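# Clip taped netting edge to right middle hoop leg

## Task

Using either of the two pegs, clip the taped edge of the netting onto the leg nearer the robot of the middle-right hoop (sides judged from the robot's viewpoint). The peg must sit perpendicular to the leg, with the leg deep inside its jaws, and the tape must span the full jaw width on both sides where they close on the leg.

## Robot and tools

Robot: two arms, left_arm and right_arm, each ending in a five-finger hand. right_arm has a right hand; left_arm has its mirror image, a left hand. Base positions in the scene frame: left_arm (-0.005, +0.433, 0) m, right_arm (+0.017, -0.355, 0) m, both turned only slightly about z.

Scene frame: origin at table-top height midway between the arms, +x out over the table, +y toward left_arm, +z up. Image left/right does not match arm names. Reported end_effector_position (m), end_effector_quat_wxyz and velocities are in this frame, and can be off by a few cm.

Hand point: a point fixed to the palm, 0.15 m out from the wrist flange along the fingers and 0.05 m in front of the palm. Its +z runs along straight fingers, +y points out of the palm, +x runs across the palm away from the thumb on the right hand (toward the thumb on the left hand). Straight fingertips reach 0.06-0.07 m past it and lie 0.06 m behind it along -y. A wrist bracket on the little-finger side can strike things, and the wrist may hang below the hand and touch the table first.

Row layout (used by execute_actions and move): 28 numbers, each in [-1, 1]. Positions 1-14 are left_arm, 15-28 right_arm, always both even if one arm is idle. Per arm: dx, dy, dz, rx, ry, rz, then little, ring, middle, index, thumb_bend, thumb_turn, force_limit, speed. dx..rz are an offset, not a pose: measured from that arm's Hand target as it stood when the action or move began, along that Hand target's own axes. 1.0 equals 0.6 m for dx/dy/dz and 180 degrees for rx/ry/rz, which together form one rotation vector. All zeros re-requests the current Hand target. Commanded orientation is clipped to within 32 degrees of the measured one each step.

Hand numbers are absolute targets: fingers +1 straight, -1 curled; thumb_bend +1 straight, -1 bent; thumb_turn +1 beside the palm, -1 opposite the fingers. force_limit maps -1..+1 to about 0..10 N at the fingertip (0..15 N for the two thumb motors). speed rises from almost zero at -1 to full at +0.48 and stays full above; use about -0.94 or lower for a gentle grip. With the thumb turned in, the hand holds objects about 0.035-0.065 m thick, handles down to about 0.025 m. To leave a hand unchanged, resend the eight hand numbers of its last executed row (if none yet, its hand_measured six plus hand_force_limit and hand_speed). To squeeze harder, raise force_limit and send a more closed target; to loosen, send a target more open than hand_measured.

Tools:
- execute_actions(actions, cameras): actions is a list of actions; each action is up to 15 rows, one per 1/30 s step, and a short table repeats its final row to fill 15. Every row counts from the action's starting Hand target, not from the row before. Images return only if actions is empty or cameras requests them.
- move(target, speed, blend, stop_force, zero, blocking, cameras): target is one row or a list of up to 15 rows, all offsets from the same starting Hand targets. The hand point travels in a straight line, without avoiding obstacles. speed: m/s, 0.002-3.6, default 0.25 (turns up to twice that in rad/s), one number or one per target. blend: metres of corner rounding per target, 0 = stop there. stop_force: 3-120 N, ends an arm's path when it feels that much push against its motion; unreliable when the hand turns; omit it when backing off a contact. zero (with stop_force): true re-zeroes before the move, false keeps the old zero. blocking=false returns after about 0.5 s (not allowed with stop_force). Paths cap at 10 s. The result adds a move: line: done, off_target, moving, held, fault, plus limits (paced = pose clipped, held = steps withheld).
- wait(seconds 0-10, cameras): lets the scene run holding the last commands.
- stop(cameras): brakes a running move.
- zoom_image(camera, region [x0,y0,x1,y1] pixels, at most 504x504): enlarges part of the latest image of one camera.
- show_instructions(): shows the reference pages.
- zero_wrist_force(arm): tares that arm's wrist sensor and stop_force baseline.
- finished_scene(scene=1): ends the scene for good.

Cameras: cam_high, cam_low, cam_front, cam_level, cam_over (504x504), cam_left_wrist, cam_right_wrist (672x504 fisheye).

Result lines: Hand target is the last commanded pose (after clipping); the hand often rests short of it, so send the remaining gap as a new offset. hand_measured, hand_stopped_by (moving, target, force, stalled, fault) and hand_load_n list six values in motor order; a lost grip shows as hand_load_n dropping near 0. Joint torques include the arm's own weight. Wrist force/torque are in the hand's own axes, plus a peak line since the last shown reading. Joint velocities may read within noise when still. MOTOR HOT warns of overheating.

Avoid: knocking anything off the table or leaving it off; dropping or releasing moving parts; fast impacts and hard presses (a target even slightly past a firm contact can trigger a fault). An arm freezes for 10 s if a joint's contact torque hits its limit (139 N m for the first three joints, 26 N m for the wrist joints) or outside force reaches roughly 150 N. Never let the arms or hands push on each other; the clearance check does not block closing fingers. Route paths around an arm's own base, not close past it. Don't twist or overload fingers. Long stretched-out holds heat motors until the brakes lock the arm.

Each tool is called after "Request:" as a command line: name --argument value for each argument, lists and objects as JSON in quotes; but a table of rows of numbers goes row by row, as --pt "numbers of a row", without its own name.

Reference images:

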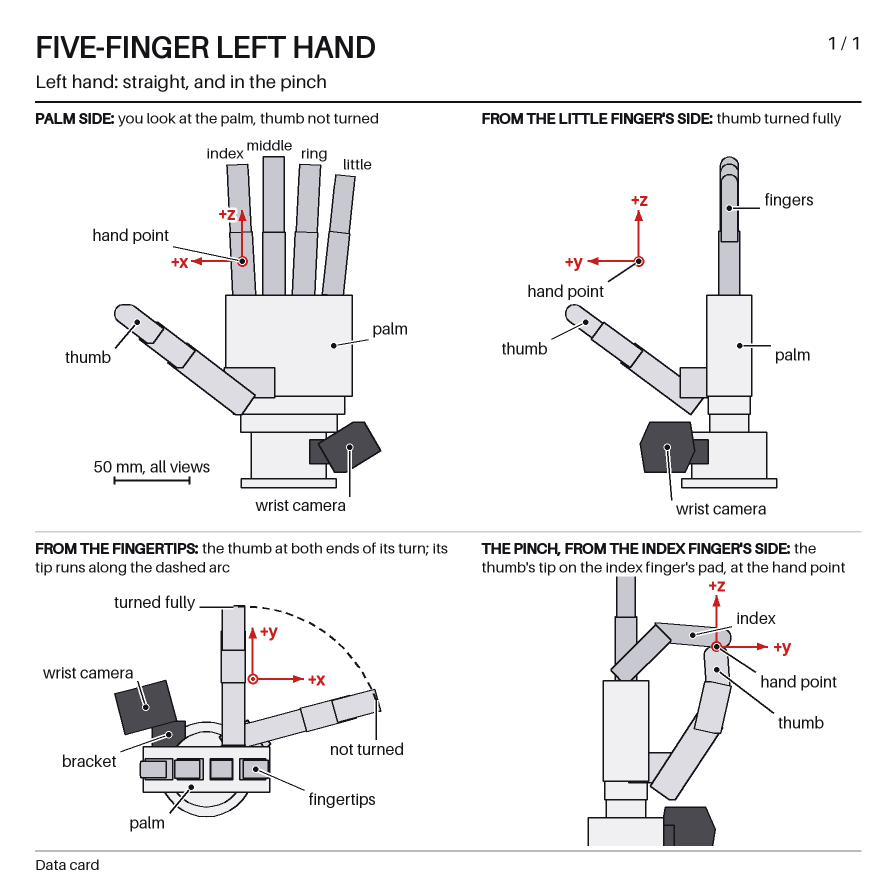

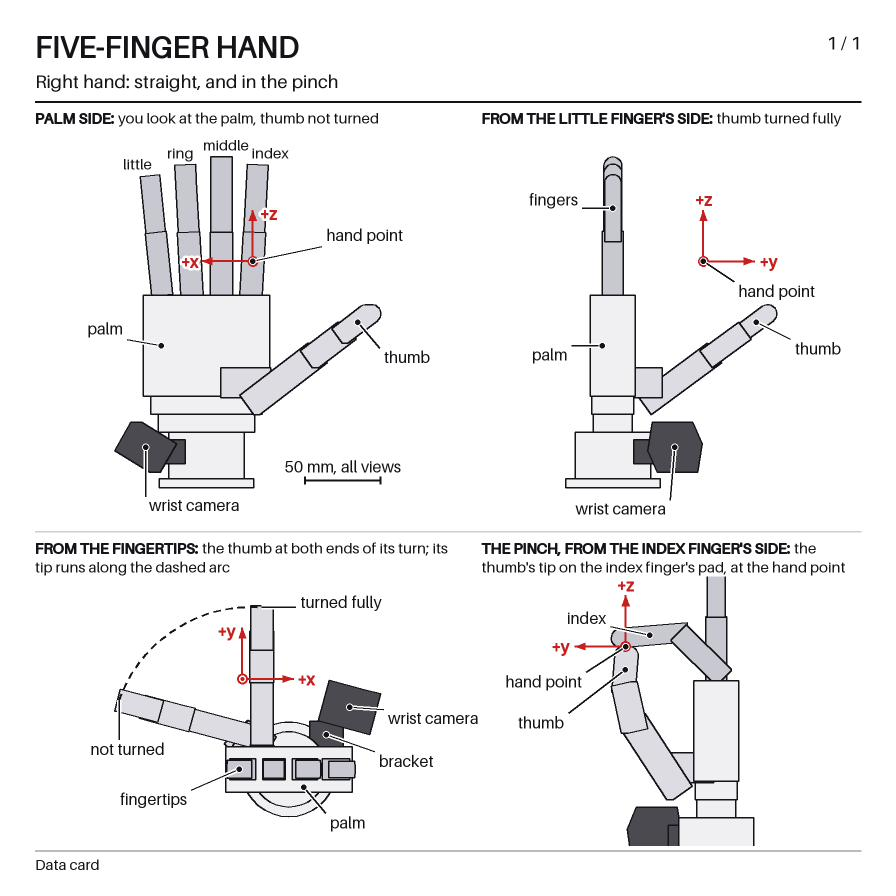

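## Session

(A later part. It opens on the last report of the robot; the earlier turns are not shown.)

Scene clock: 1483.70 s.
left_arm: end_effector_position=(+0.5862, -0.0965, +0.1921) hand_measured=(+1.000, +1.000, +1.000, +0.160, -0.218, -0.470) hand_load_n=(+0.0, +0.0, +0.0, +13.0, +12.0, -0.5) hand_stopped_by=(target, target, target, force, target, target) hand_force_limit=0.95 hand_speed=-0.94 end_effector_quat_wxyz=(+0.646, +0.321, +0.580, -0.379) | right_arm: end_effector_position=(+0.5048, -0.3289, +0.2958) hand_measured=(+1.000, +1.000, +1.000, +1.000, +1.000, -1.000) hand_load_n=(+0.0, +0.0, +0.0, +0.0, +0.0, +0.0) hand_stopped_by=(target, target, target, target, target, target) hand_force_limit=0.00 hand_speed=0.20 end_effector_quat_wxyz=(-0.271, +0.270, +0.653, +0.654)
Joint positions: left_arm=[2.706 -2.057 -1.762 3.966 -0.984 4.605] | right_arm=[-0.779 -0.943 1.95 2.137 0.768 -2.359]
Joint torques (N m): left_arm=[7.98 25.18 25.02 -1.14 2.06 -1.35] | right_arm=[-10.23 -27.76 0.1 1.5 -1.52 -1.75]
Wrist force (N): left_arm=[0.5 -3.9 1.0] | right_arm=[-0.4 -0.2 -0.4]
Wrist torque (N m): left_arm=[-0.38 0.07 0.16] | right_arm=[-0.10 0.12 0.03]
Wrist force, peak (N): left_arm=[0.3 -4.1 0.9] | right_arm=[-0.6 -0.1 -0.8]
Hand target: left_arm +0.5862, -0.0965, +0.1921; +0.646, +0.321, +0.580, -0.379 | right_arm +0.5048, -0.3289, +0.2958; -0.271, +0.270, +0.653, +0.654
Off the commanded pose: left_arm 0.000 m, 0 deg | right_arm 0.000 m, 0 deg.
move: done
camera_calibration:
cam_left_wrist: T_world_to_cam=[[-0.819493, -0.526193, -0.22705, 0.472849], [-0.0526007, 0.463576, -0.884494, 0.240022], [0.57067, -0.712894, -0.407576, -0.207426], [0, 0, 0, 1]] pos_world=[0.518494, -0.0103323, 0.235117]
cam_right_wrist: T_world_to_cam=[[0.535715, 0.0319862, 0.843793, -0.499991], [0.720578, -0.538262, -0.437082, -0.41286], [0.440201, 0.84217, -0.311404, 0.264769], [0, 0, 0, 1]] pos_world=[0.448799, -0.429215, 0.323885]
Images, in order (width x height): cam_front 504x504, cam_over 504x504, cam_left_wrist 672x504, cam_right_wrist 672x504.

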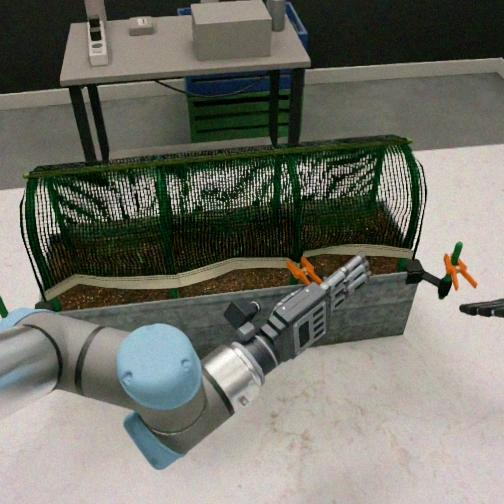

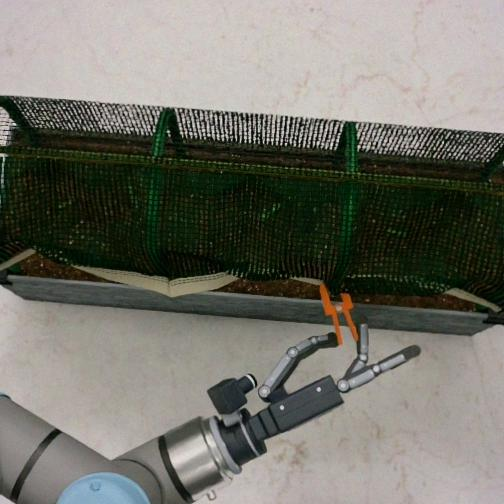

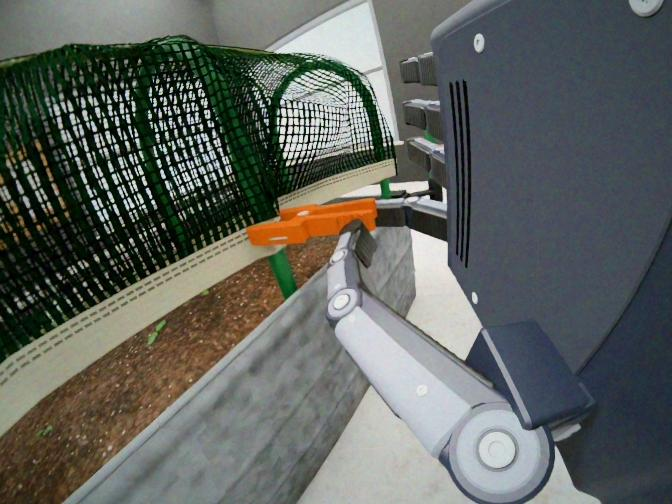

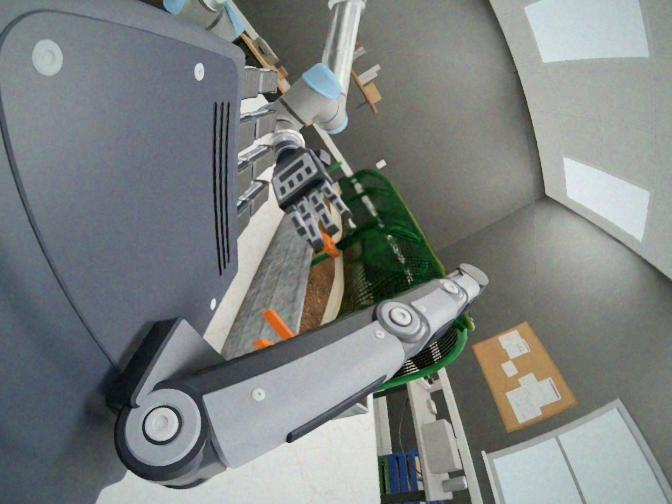

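Request:
zoom_image --camera "cam_left_wrist" --region '[235, 195, 305, 265]'

Request:
zoom_image --camera "cam_front" --region '[280, 250, 320, 290]'

Request:
zoom_image --camera "cam_right_wrist" --region '[315, 235, 350, 270]'

Request:
zoom_image --camera "cam_over" --region '[315, 275, 355, 315]'

Scaled by 7.200 from the camera's 672x504 image, which has a finer 960x720 frame.

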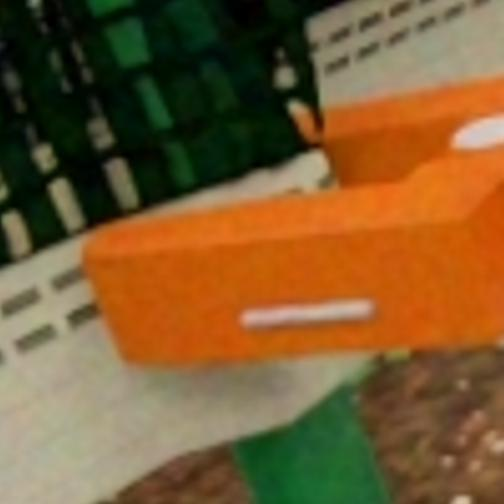

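Scaled by 12.600.

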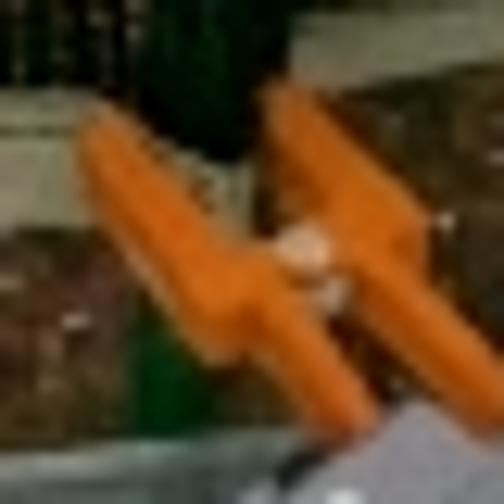

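Scaled by 14.400 from the camera's 672x504 image, which has a finer 960x720 frame.

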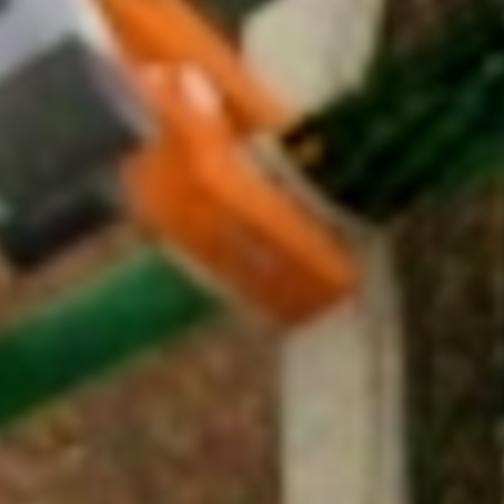

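Scaled by 12.600.

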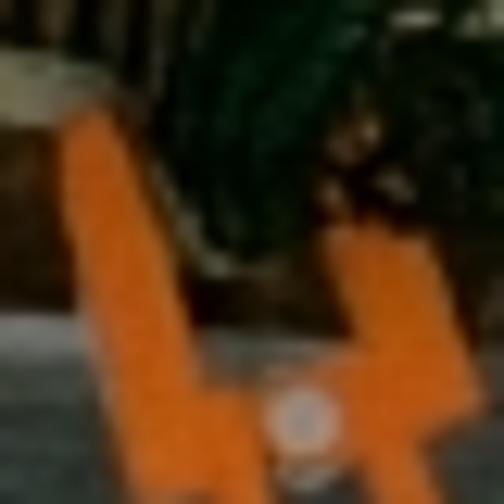

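Request:
move --target '[0.0, 0.0058, 0.0009, 0, 0, -0.0111, 1, 1, 1, -0.3, -0.225, -0.47, 0.95, -0.94, 0, 0, 0, 0, 0, 0, 1, 1, 1, 1, 1, -1, 0, 0.2]' --speed 0.012 --stop_force 12 --cameras '["cam_front", "cam_over", "cam_left_wrist", "cam_right_wrist"]'

Request:
zoom_image --camera "cam_left_wrist" --region '[235, 195, 305, 265]'

Request:
zoom_image --camera "cam_over" --region '[315, 275, 355, 315]'

Request:
zoom_image --camera "cam_right_wrist" --region '[315, 235, 350, 270]'

Scene clock: 1516.40 s.
left_arm: end_effector_position=(+0.5895, -0.0952, +0.1921) hand_measured=(+1.000, +1.000, +1.000, +0.160, -0.218, -0.470) hand_load_n=(+0.0, +0.0, +0.0, +13.5, +12.5, -0.5) hand_stopped_by=(target, target, target, force, target, target) hand_force_limit=0.95 hand_speed=-0.94 end_effector_quat_wxyz=(+0.639, +0.310, +0.586, -0.390) | right_arm: end_effector_position=(+0.5048, -0.3289, +0.2958) hand_measured=(+1.000, +1.000, +1.000, +1.000, +1.000, -1.000) hand_load_n=(+0.0, +0.5, +0.0, +0.0, +0.0, +0.0) hand_stopped_by=(target, target, target, target, target, target) hand_force_limit=0.00 hand_speed=0.20 end_effector_quat_wxyz=(-0.271, +0.270, +0.653, +0.654)
Joint positions: left_arm=[2.713 -2.058 -1.754 3.959 -0.977 4.569] | right_arm=[-0.779 -0.943 1.95 2.137 0.768 -2.359]
Joint torques (N m): left_arm=[9.07 25.25 26.01 -1.28 1.77 -1.45] | right_arm=[-9.51 -28.84 -0.13 1.54 -1.62 -1.71]
Wrist force (N): left_arm=[0.4 -4.6 1.5] | right_arm=[-0.4 -0.5 -0.5]
Wrist torque (N m): left_arm=[-0.34 0.10 0.14] | right_arm=[-0.13 0.12 0.02]
Wrist force, peak (N): left_arm=[0.4 -4.9 1.5] | right_arm=[-0.6 -0.2 -0.7]
Hand target: left_arm +0.5895, -0.0952, +0.1921; +0.639, +0.310, +0.586, -0.390 | right_arm +0.5048, -0.3289, +0.2958; -0.271, +0.270, +0.653, +0.654
Off the commanded pose: left_arm 0.000 m, 0 deg | right_arm 0.000 m, 0 deg.
move: done
camera_calibration:
cam_left_wrist: T_world_to_cam=[[-0.828002, -0.526369, -0.193258, 0.474677], [-0.0770672, 0.448217, -0.890597, 0.253756], [0.555404, -0.722522, -0.41169, -0.19951], [0, 0, 0, 1]] pos_world=[0.523398, -0.00803293, 0.235594]
cam_right_wrist: T_world_to_cam=[[0.535715, 0.0319862, 0.843793, -0.499991], [0.720578, -0.538262, -0.437082, -0.41286], [0.440201, 0.84217, -0.311404, 0.264769], [0, 0, 0, 1]] pos_world=[0.448799, -0.429215, 0.323885]
Images, in order (width x height): cam_front 504x504, cam_over 504x504, cam_left_wrist 672x504, cam_right_wrist 672x504.

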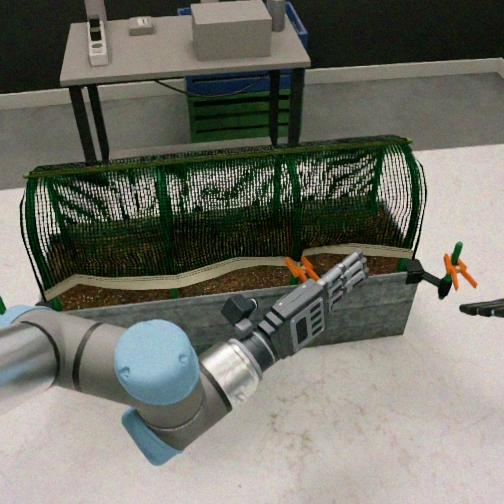

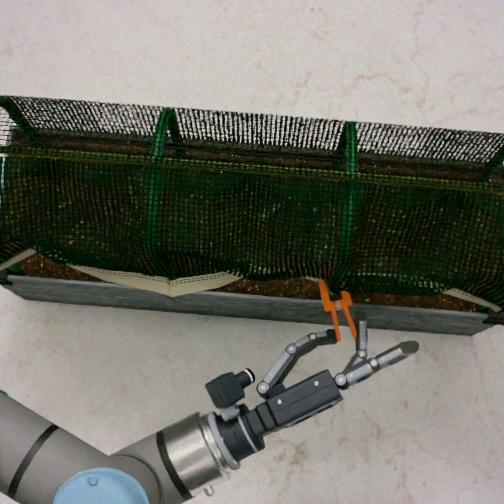

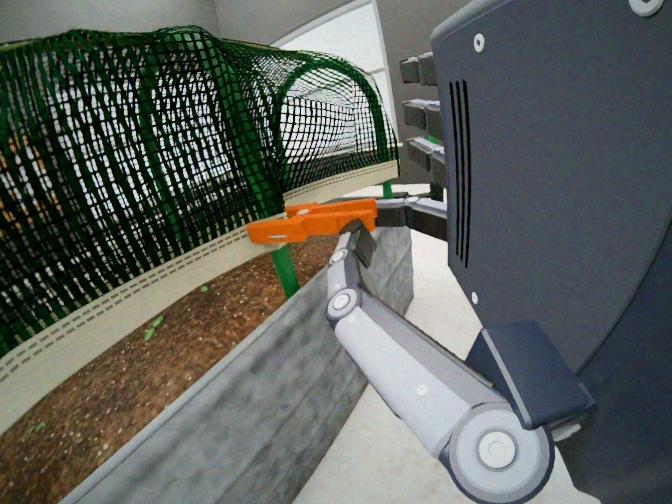

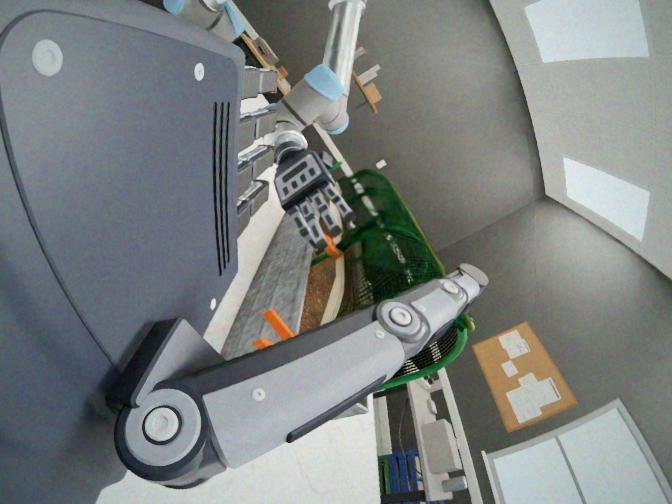

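Scaled by 7.200 from the camera's 672x504 image, which has a finer 960x720 frame.

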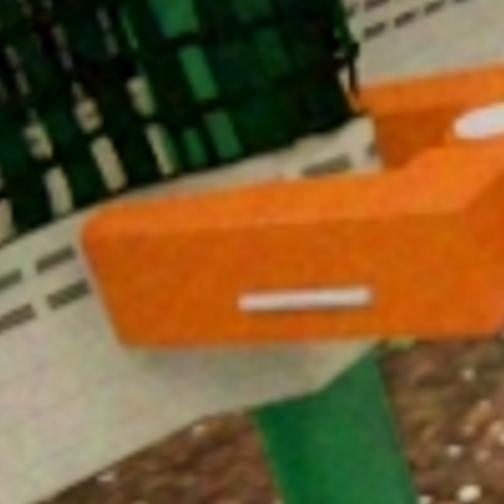

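Scaled by 12.600.

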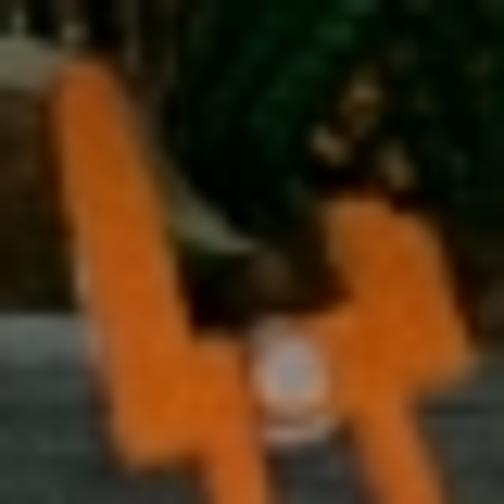

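Scaled by 14.400 from the camera's 672x504 image, which has a finer 960x720 frame.

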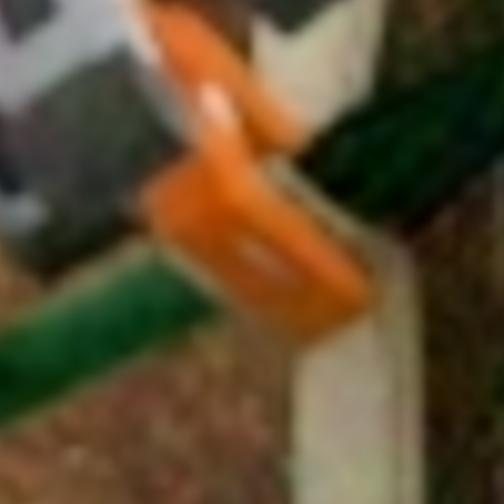

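Request:
move --target '[0.0, 0.0058, 0.0009, 0, 0, 0, 1, 1, 1, -0.3, -0.225, -0.47, 0.95, -0.94, 0, 0, 0, 0, 0, 0, 1, 1, 1, 1, 1, -1, 0, 0.2]' --speed 0.012 --stop_force 12 --cameras '["cam_front", "cam_over", "cam_left_wrist", "cam_right_wrist"]'

Request:
zoom_image --camera "cam_left_wrist" --region '[235, 195, 305, 265]'

Request:
zoom_image --camera "cam_over" --region '[315, 275, 355, 315]'

Request:
zoom_image --camera "cam_right_wrist" --region '[315, 235, 350, 270]'

Request:
zoom_image --camera "cam_front" --region '[270, 245, 340, 315]'

Scene clock: 1539.70 s.
left_arm: end_effector_position=(+0.5928, -0.0939, +0.1919) hand_measured=(+1.000, +1.000, +1.000, +0.160, -0.218, -0.470) hand_load_n=(+0.0, +0.0, +0.0, +13.5, +12.0, -0.5) hand_stopped_by=(target, target, target, force, target, target) hand_force_limit=0.95 hand_speed=-0.94 end_effector_quat_wxyz=(+0.639, +0.310, +0.586, -0.390) | right_arm: end_effector_position=(+0.5048, -0.3289, +0.2958) hand_measured=(+1.000, +1.000, +1.000, +1.000, +1.000, -1.000) hand_load_n=(+0.0, +0.0, +0.0, +0.0, -0.5, +0.0) hand_stopped_by=(target, target, target, target, target, target) hand_force_limit=0.00 hand_speed=0.20 end_effector_quat_wxyz=(-0.271, +0.270, +0.653, +0.654)
Joint positions: left_arm=[2.718 -2.061 -1.749 3.958 -0.972 4.568] | right_arm=[-0.779 -0.943 1.95 2.137 0.768 -2.359]
Joint torques (N m): left_arm=[11.61 25.32 25.82 -1.06 0.88 -1.34] | right_arm=[-9.24 -28.47 0.42 1.47 -1.63 -1.78]
Wrist force (N): left_arm=[0.6 -8.8 0.7] | right_arm=[-0.4 0.0 -0.5]
Wrist torque (N m): left_arm=[-0.38 0.11 0.17] | right_arm=[-0.06 0.13 0.04]
Wrist force, peak (N): left_arm=[0.7 -9.0 1.1] | right_arm=[-0.6 -0.3 -0.7]
Hand target: left_arm +0.5928, -0.0939, +0.1919; +0.639, +0.310, +0.586, -0.390 | right_arm +0.5048, -0.3289, +0.2958; -0.271, +0.270, +0.653, +0.654
Off the commanded pose: left_arm 0.000 m, 0 deg | right_arm 0.000 m, 0 deg.
move: done
camera_calibration:
cam_left_wrist: T_world_to_cam=[[-0.828002, -0.526369, -0.193258, 0.478055], [-0.0770672, 0.448217, -0.890597, 0.25325], [0.555404, -0.722522, -0.41169, -0.200486], [0, 0, 0, 1]] pos_world=[0.526698, -0.00673293, 0.235394]
cam_right_wrist: T_world_to_cam=[[0.535715, 0.0319862, 0.843793, -0.499991], [0.720578, -0.538262, -0.437082, -0.41286], [0.440201, 0.84217, -0.311404, 0.264769], [0, 0, 0, 1]] pos_world=[0.448799, -0.429215, 0.323885]
Images, in order (width x height): cam_front 504x504, cam_over 504x504, cam_left_wrist 672x504, cam_right_wrist 672x504.

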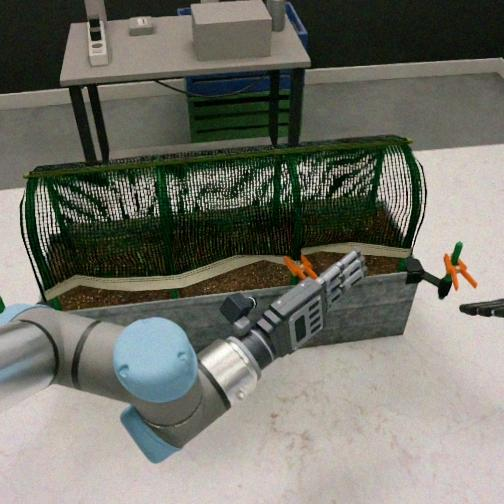

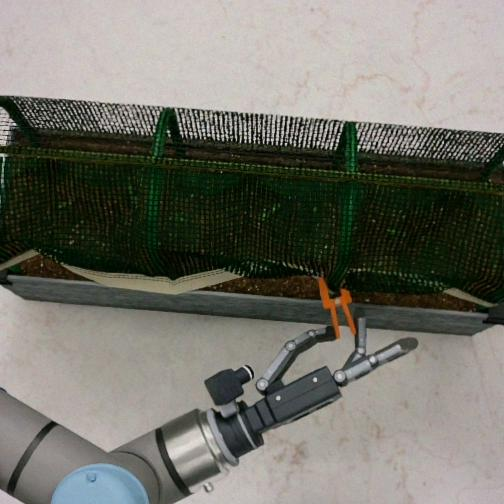

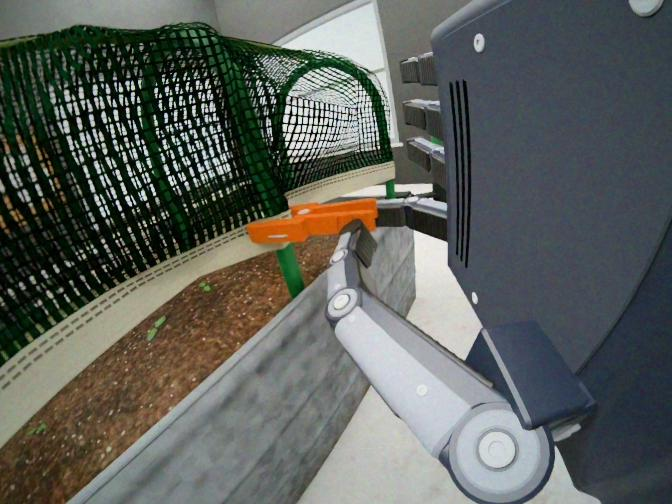

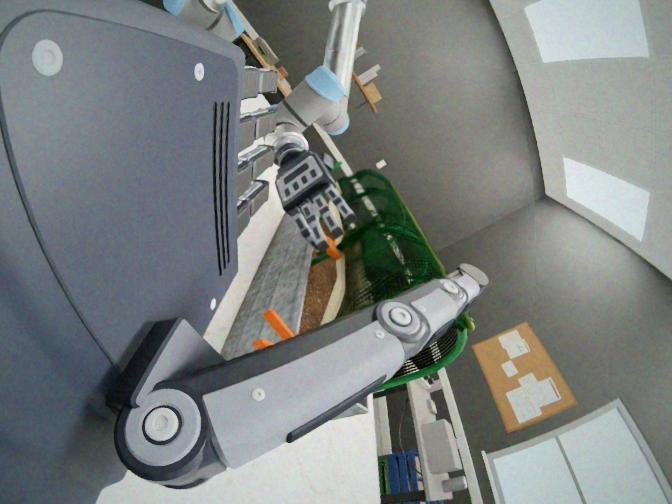

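Scaled by 7.200 from the camera's 672x504 image, which has a finer 960x720 frame.

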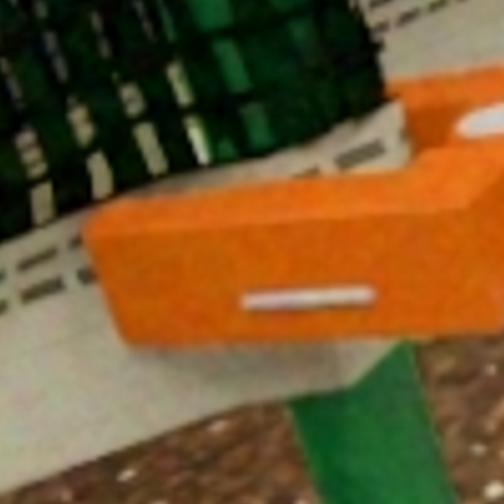

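Scaled by 12.600.

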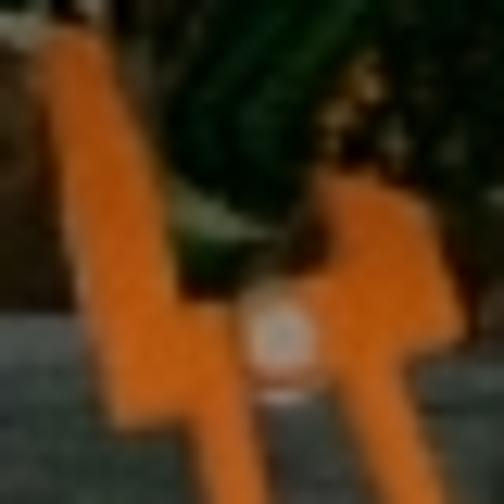

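Scaled by 14.400 from the camera's 672x504 image, which has a finer 960x720 frame.

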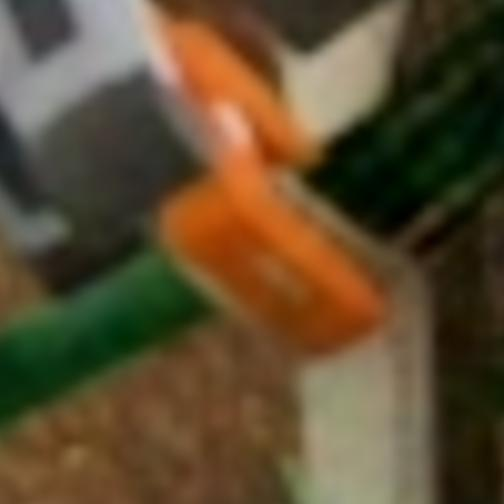

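Scaled by 7.200.

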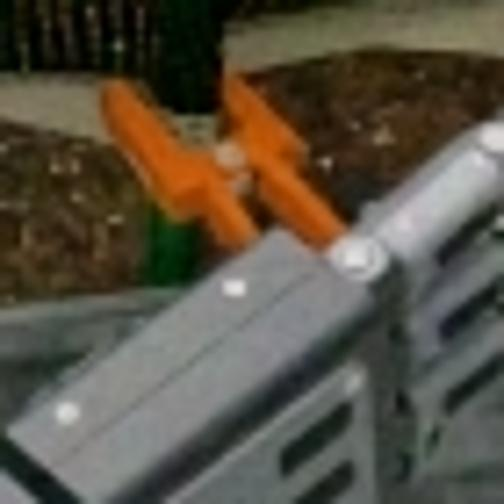

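Request:
move --target '[0, 0, 0, 0, 0, 0, 1, 1, 1, 0.24, -0.12, -0.47, 0.95, -0.94, 0, 0, 0, 0, 0, 0, 1, 1, 1, 1, 1, -1, 0, 0.2]' --cameras '["cam_front", "cam_over", "cam_left_wrist", "cam_right_wrist"]'

Request:
zoom_image --camera "cam_left_wrist" --region '[235, 185, 395, 305]'

Request:
zoom_image --camera "cam_over" --region '[305, 275, 375, 345]'

Scene clock: 1550.30 s.
left_arm: end_effector_position=(+0.5928, -0.0939, +0.1919) hand_measured=(+1.000, +1.000, +1.000, +0.242, -0.120, -0.470) hand_load_n=(+0.0, +0.0, +0.0, +4.5, -0.5, +0.0) hand_stopped_by=(target, target, target, target, target, target) hand_force_limit=0.95 hand_speed=-0.94 end_effector_quat_wxyz=(+0.639, +0.310, +0.586, -0.390) | right_arm: end_effector_position=(+0.5048, -0.3289, +0.2958) hand_measured=(+1.000, +1.000, +1.000, +1.000, +1.000, -1.000) hand_load_n=(+0.0, +0.0, +0.0, +0.0, +0.0, +0.0) hand_stopped_by=(target, target, target, target, target, target) hand_force_limit=0.00 hand_speed=0.20 end_effector_quat_wxyz=(-0.271, +0.270, +0.653, +0.654)
Joint positions: left_arm=[2.718 -2.061 -1.749 3.958 -0.972 4.568] | right_arm=[-0.779 -0.943 1.95 2.137 0.768 -2.359]
Joint torques (N m): left_arm=[4.63 26.41 26.16 0.11 0.93 -1.39] | right_arm=[-9.67 -28.7 -0.02 1.38 -1.68 -1.7]
Wrist force (N): left_arm=[0.6 -6.9 -1.7] | right_arm=[-0.4 0.1 -0.8]
Wrist torque (N m): left_arm=[-0.47 0.08 0.17] | right_arm=[-0.03 0.13 0.04]
Wrist force, peak (N): left_arm=[0.6 -9.0 1.0] | right_arm=[-0.4 -0.3 -0.9]
Hand target: left_arm +0.5928, -0.0939, +0.1919; +0.639, +0.310, +0.586, -0.390 | right_arm +0.5048, -0.3289, +0.2958; -0.271, +0.270, +0.653, +0.654
Off the commanded pose: left_arm 0.000 m, 0 deg | right_arm 0.000 m, 0 deg.
move: done
camera_calibration:
cam_left_wrist: T_world_to_cam=[[-0.827995, -0.526407, -0.193185, 0.478033], [-0.0771359, 0.448173, -0.890613, 0.253289], [0.555405, -0.722521, -0.41169, -0.200486], [0, 0, 0, 1]] pos_world=[0.526698, -0.00673306, 0.235394]
cam_right_wrist: T_world_to_cam=[[0.535715, 0.0319862, 0.843793, -0.499991], [0.720578, -0.538262, -0.437082, -0.41286], [0.440201, 0.84217, -0.311404, 0.264769], [0, 0, 0, 1]] pos_world=[0.448799, -0.429215, 0.323885]
Images, in order (width x height): cam_front 504x504, cam_over 504x504, cam_left_wrist 672x504, cam_right_wrist 672x504.

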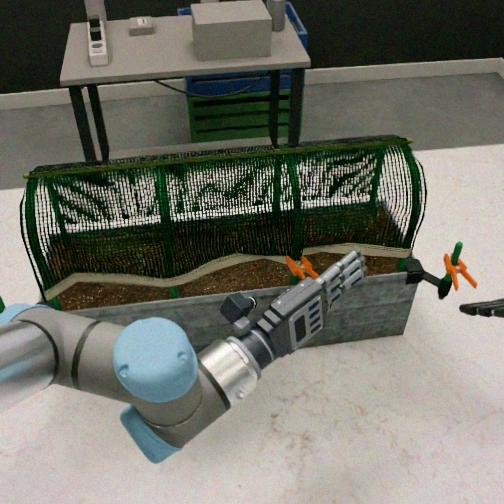

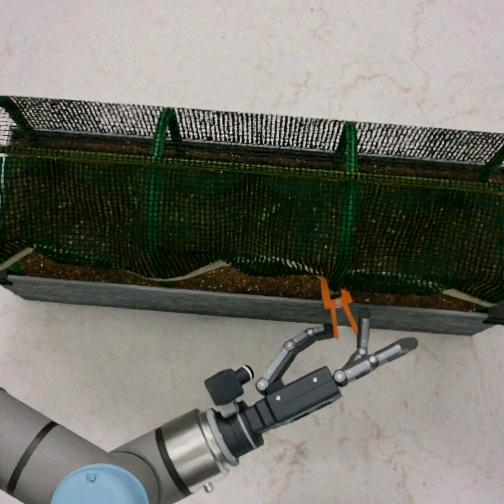

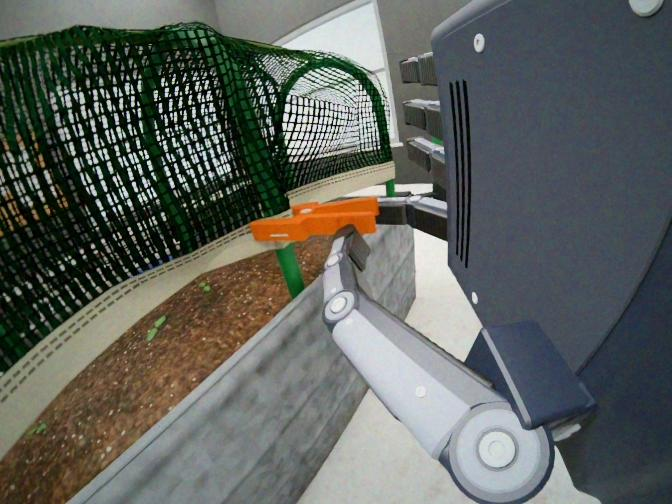

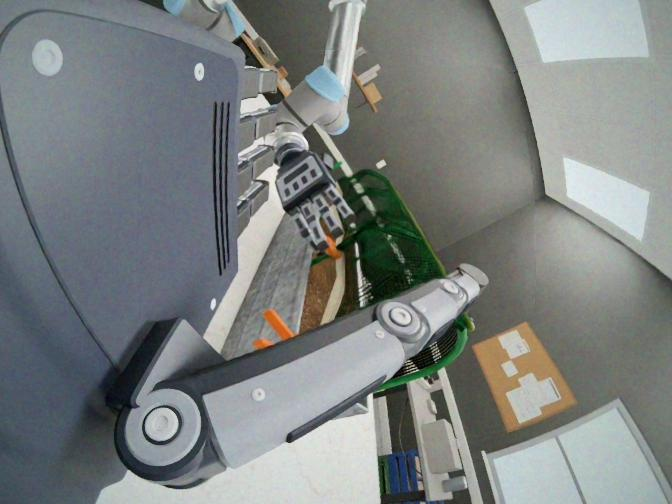

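Scaled by 3.150 from the camera's 672x504 image, which has a finer 960x720 frame.

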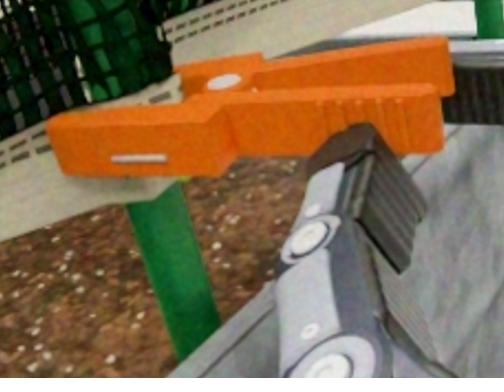

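Scaled by 7.200.

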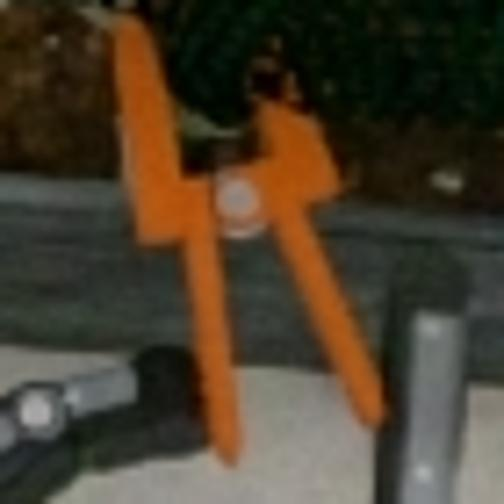

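Request:
move --target '[0, 0, 0, 0, 0, 0, 1, 1, 1, 0.5, 0.2, -0.47, 0.95, -0.9, 0, 0, 0, 0, 0, 0, 1, 1, 1, 1, 1, -1, 0, 0.2]' --cameras '["cam_front", "cam_over", "cam_left_wrist", "cam_right_wrist"]'

Request:
zoom_image --camera "cam_left_wrist" --region '[225, 175, 345, 265]'

Request:
zoom_image --camera "cam_over" --region '[305, 275, 375, 345]'

Request:
zoom_image --camera "cam_right_wrist" --region '[310, 225, 360, 275]'

Request:
zoom_image --camera "cam_front" --region '[270, 245, 340, 315]'

Scene clock: 1558.80 s.
left_arm: end_effector_position=(+0.5928, -0.0939, +0.1919) hand_measured=(+1.000, +1.000, +1.000, +0.500, +0.200, -0.470) hand_load_n=(+0.0, +0.0, +0.0, +0.0, +0.0, +0.0) hand_stopped_by=(target, target, target, target, target, target) hand_force_limit=0.95 hand_speed=-0.90 end_effector_quat_wxyz=(+0.639, +0.310, +0.586, -0.390) | right_arm: end_effector_position=(+0.5048, -0.3289, +0.2958) hand_measured=(+1.000, +1.000, +1.000, +1.000, +1.000, -1.000) hand_load_n=(+0.0, +0.0, +0.0, +0.0, +0.0, +0.0) hand_stopped_by=(target, target, target, target, target, target) hand_force_limit=0.00 hand_speed=0.20 end_effector_quat_wxyz=(-0.271, +0.270, +0.653, +0.654)
Joint positions: left_arm=[2.718 -2.061 -1.749 3.958 -0.972 4.568] | right_arm=[-0.779 -0.943 1.95 2.137 0.768 -2.359]
Joint torques (N m): left_arm=[-2.1 29.64 19.99 4.01 0.84 -1.29] | right_arm=[-9.06 -28.37 -0.05 1.38 -1.52 -1.59]
Wrist force (N): left_arm=[0.4 -3.3 0.4] | right_arm=[-0.3 -0.1 -0.4]
Wrist torque (N m): left_arm=[-0.45 0.07 0.14] | right_arm=[-0.08 0.10 0.04]
Wrist force, peak (N): left_arm=[0.8 -7.3 -1.6] | right_arm=[-0.5 -0.4 -0.7]
Hand target: left_arm +0.5928, -0.0939, +0.1919; +0.639, +0.310, +0.586, -0.390 | right_arm +0.5048, -0.3289, +0.2958; -0.271, +0.270, +0.653, +0.654
Off the commanded pose: left_arm 0.000 m, 0 deg | right_arm 0.000 m, 0 deg.
move: done
camera_calibration:
cam_left_wrist: T_world_to_cam=[[-0.828002, -0.526369, -0.193258, 0.478055], [-0.0770672, 0.448217, -0.890597, 0.25325], [0.555404, -0.722522, -0.41169, -0.200486], [0, 0, 0, 1]] pos_world=[0.526698, -0.00673293, 0.235394]
cam_right_wrist: T_world_to_cam=[[0.535715, 0.0319862, 0.843793, -0.499991], [0.720578, -0.538262, -0.437082, -0.41286], [0.440201, 0.84217, -0.311404, 0.264769], [0, 0, 0, 1]] pos_world=[0.448799, -0.429215, 0.323885]
Images, in order (width x height): cam_front 504x504, cam_over 504x504, cam_left_wrist 672x504, cam_right_wrist 672x504.

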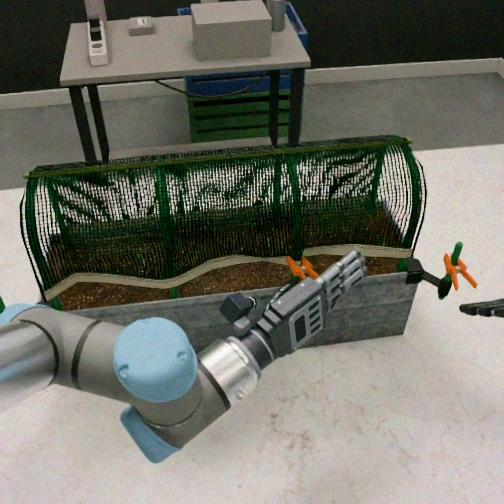

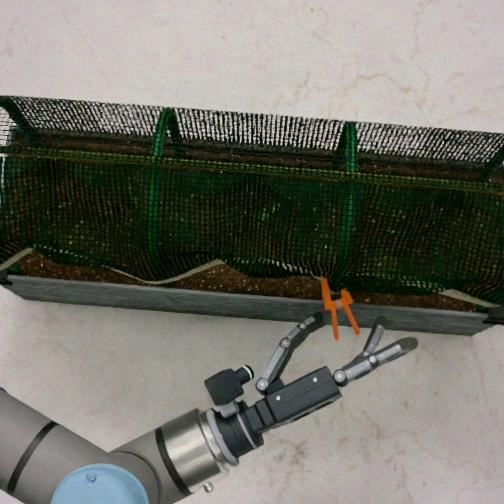

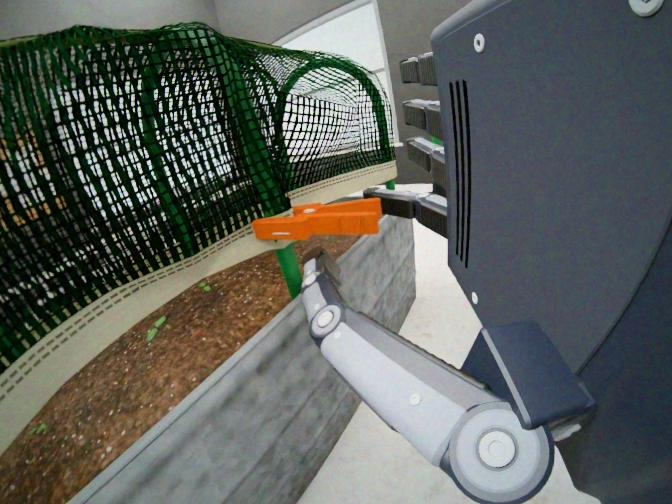

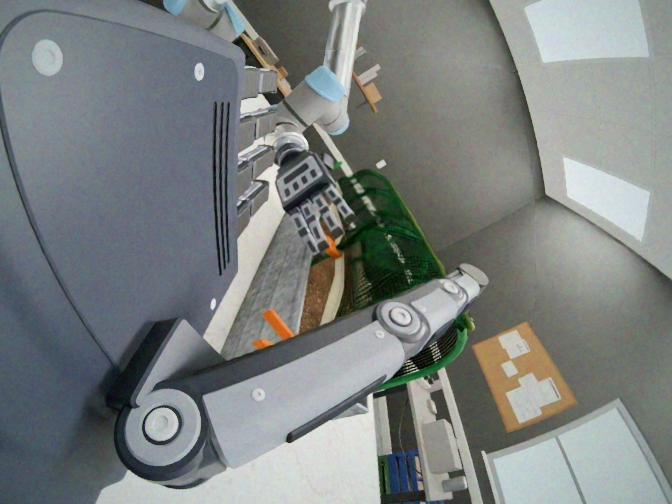

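Scaled by 4.200 from the camera's 672x504 image, which has a finer 960x720 frame.

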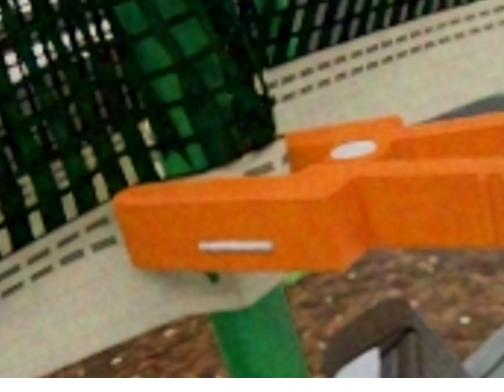

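Scaled by 7.200.

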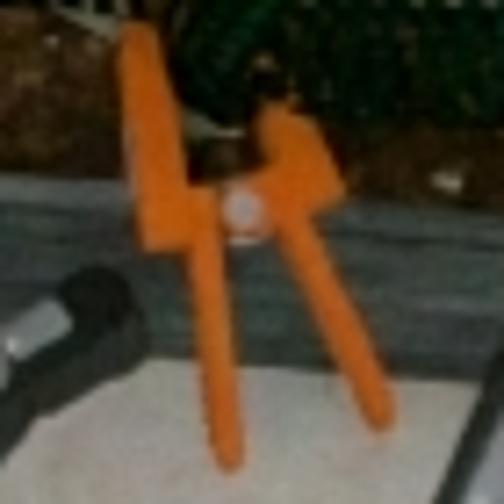

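Scaled by 10.080 from the camera's 672x504 image, which has a finer 960x720 frame.

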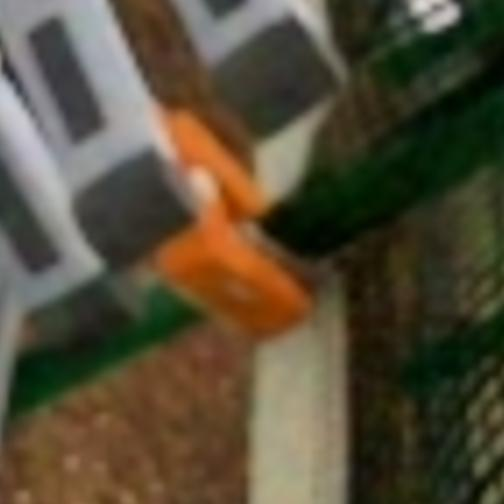

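Scaled by 7.200.

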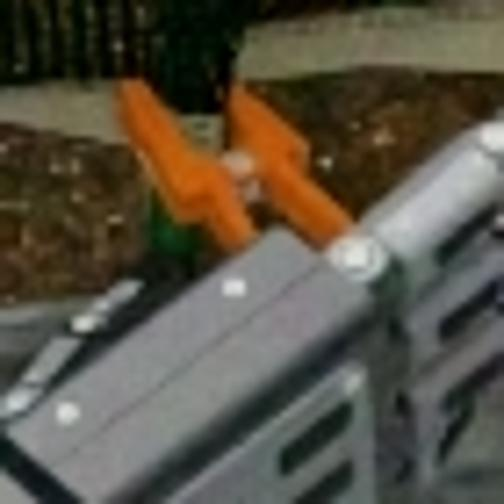

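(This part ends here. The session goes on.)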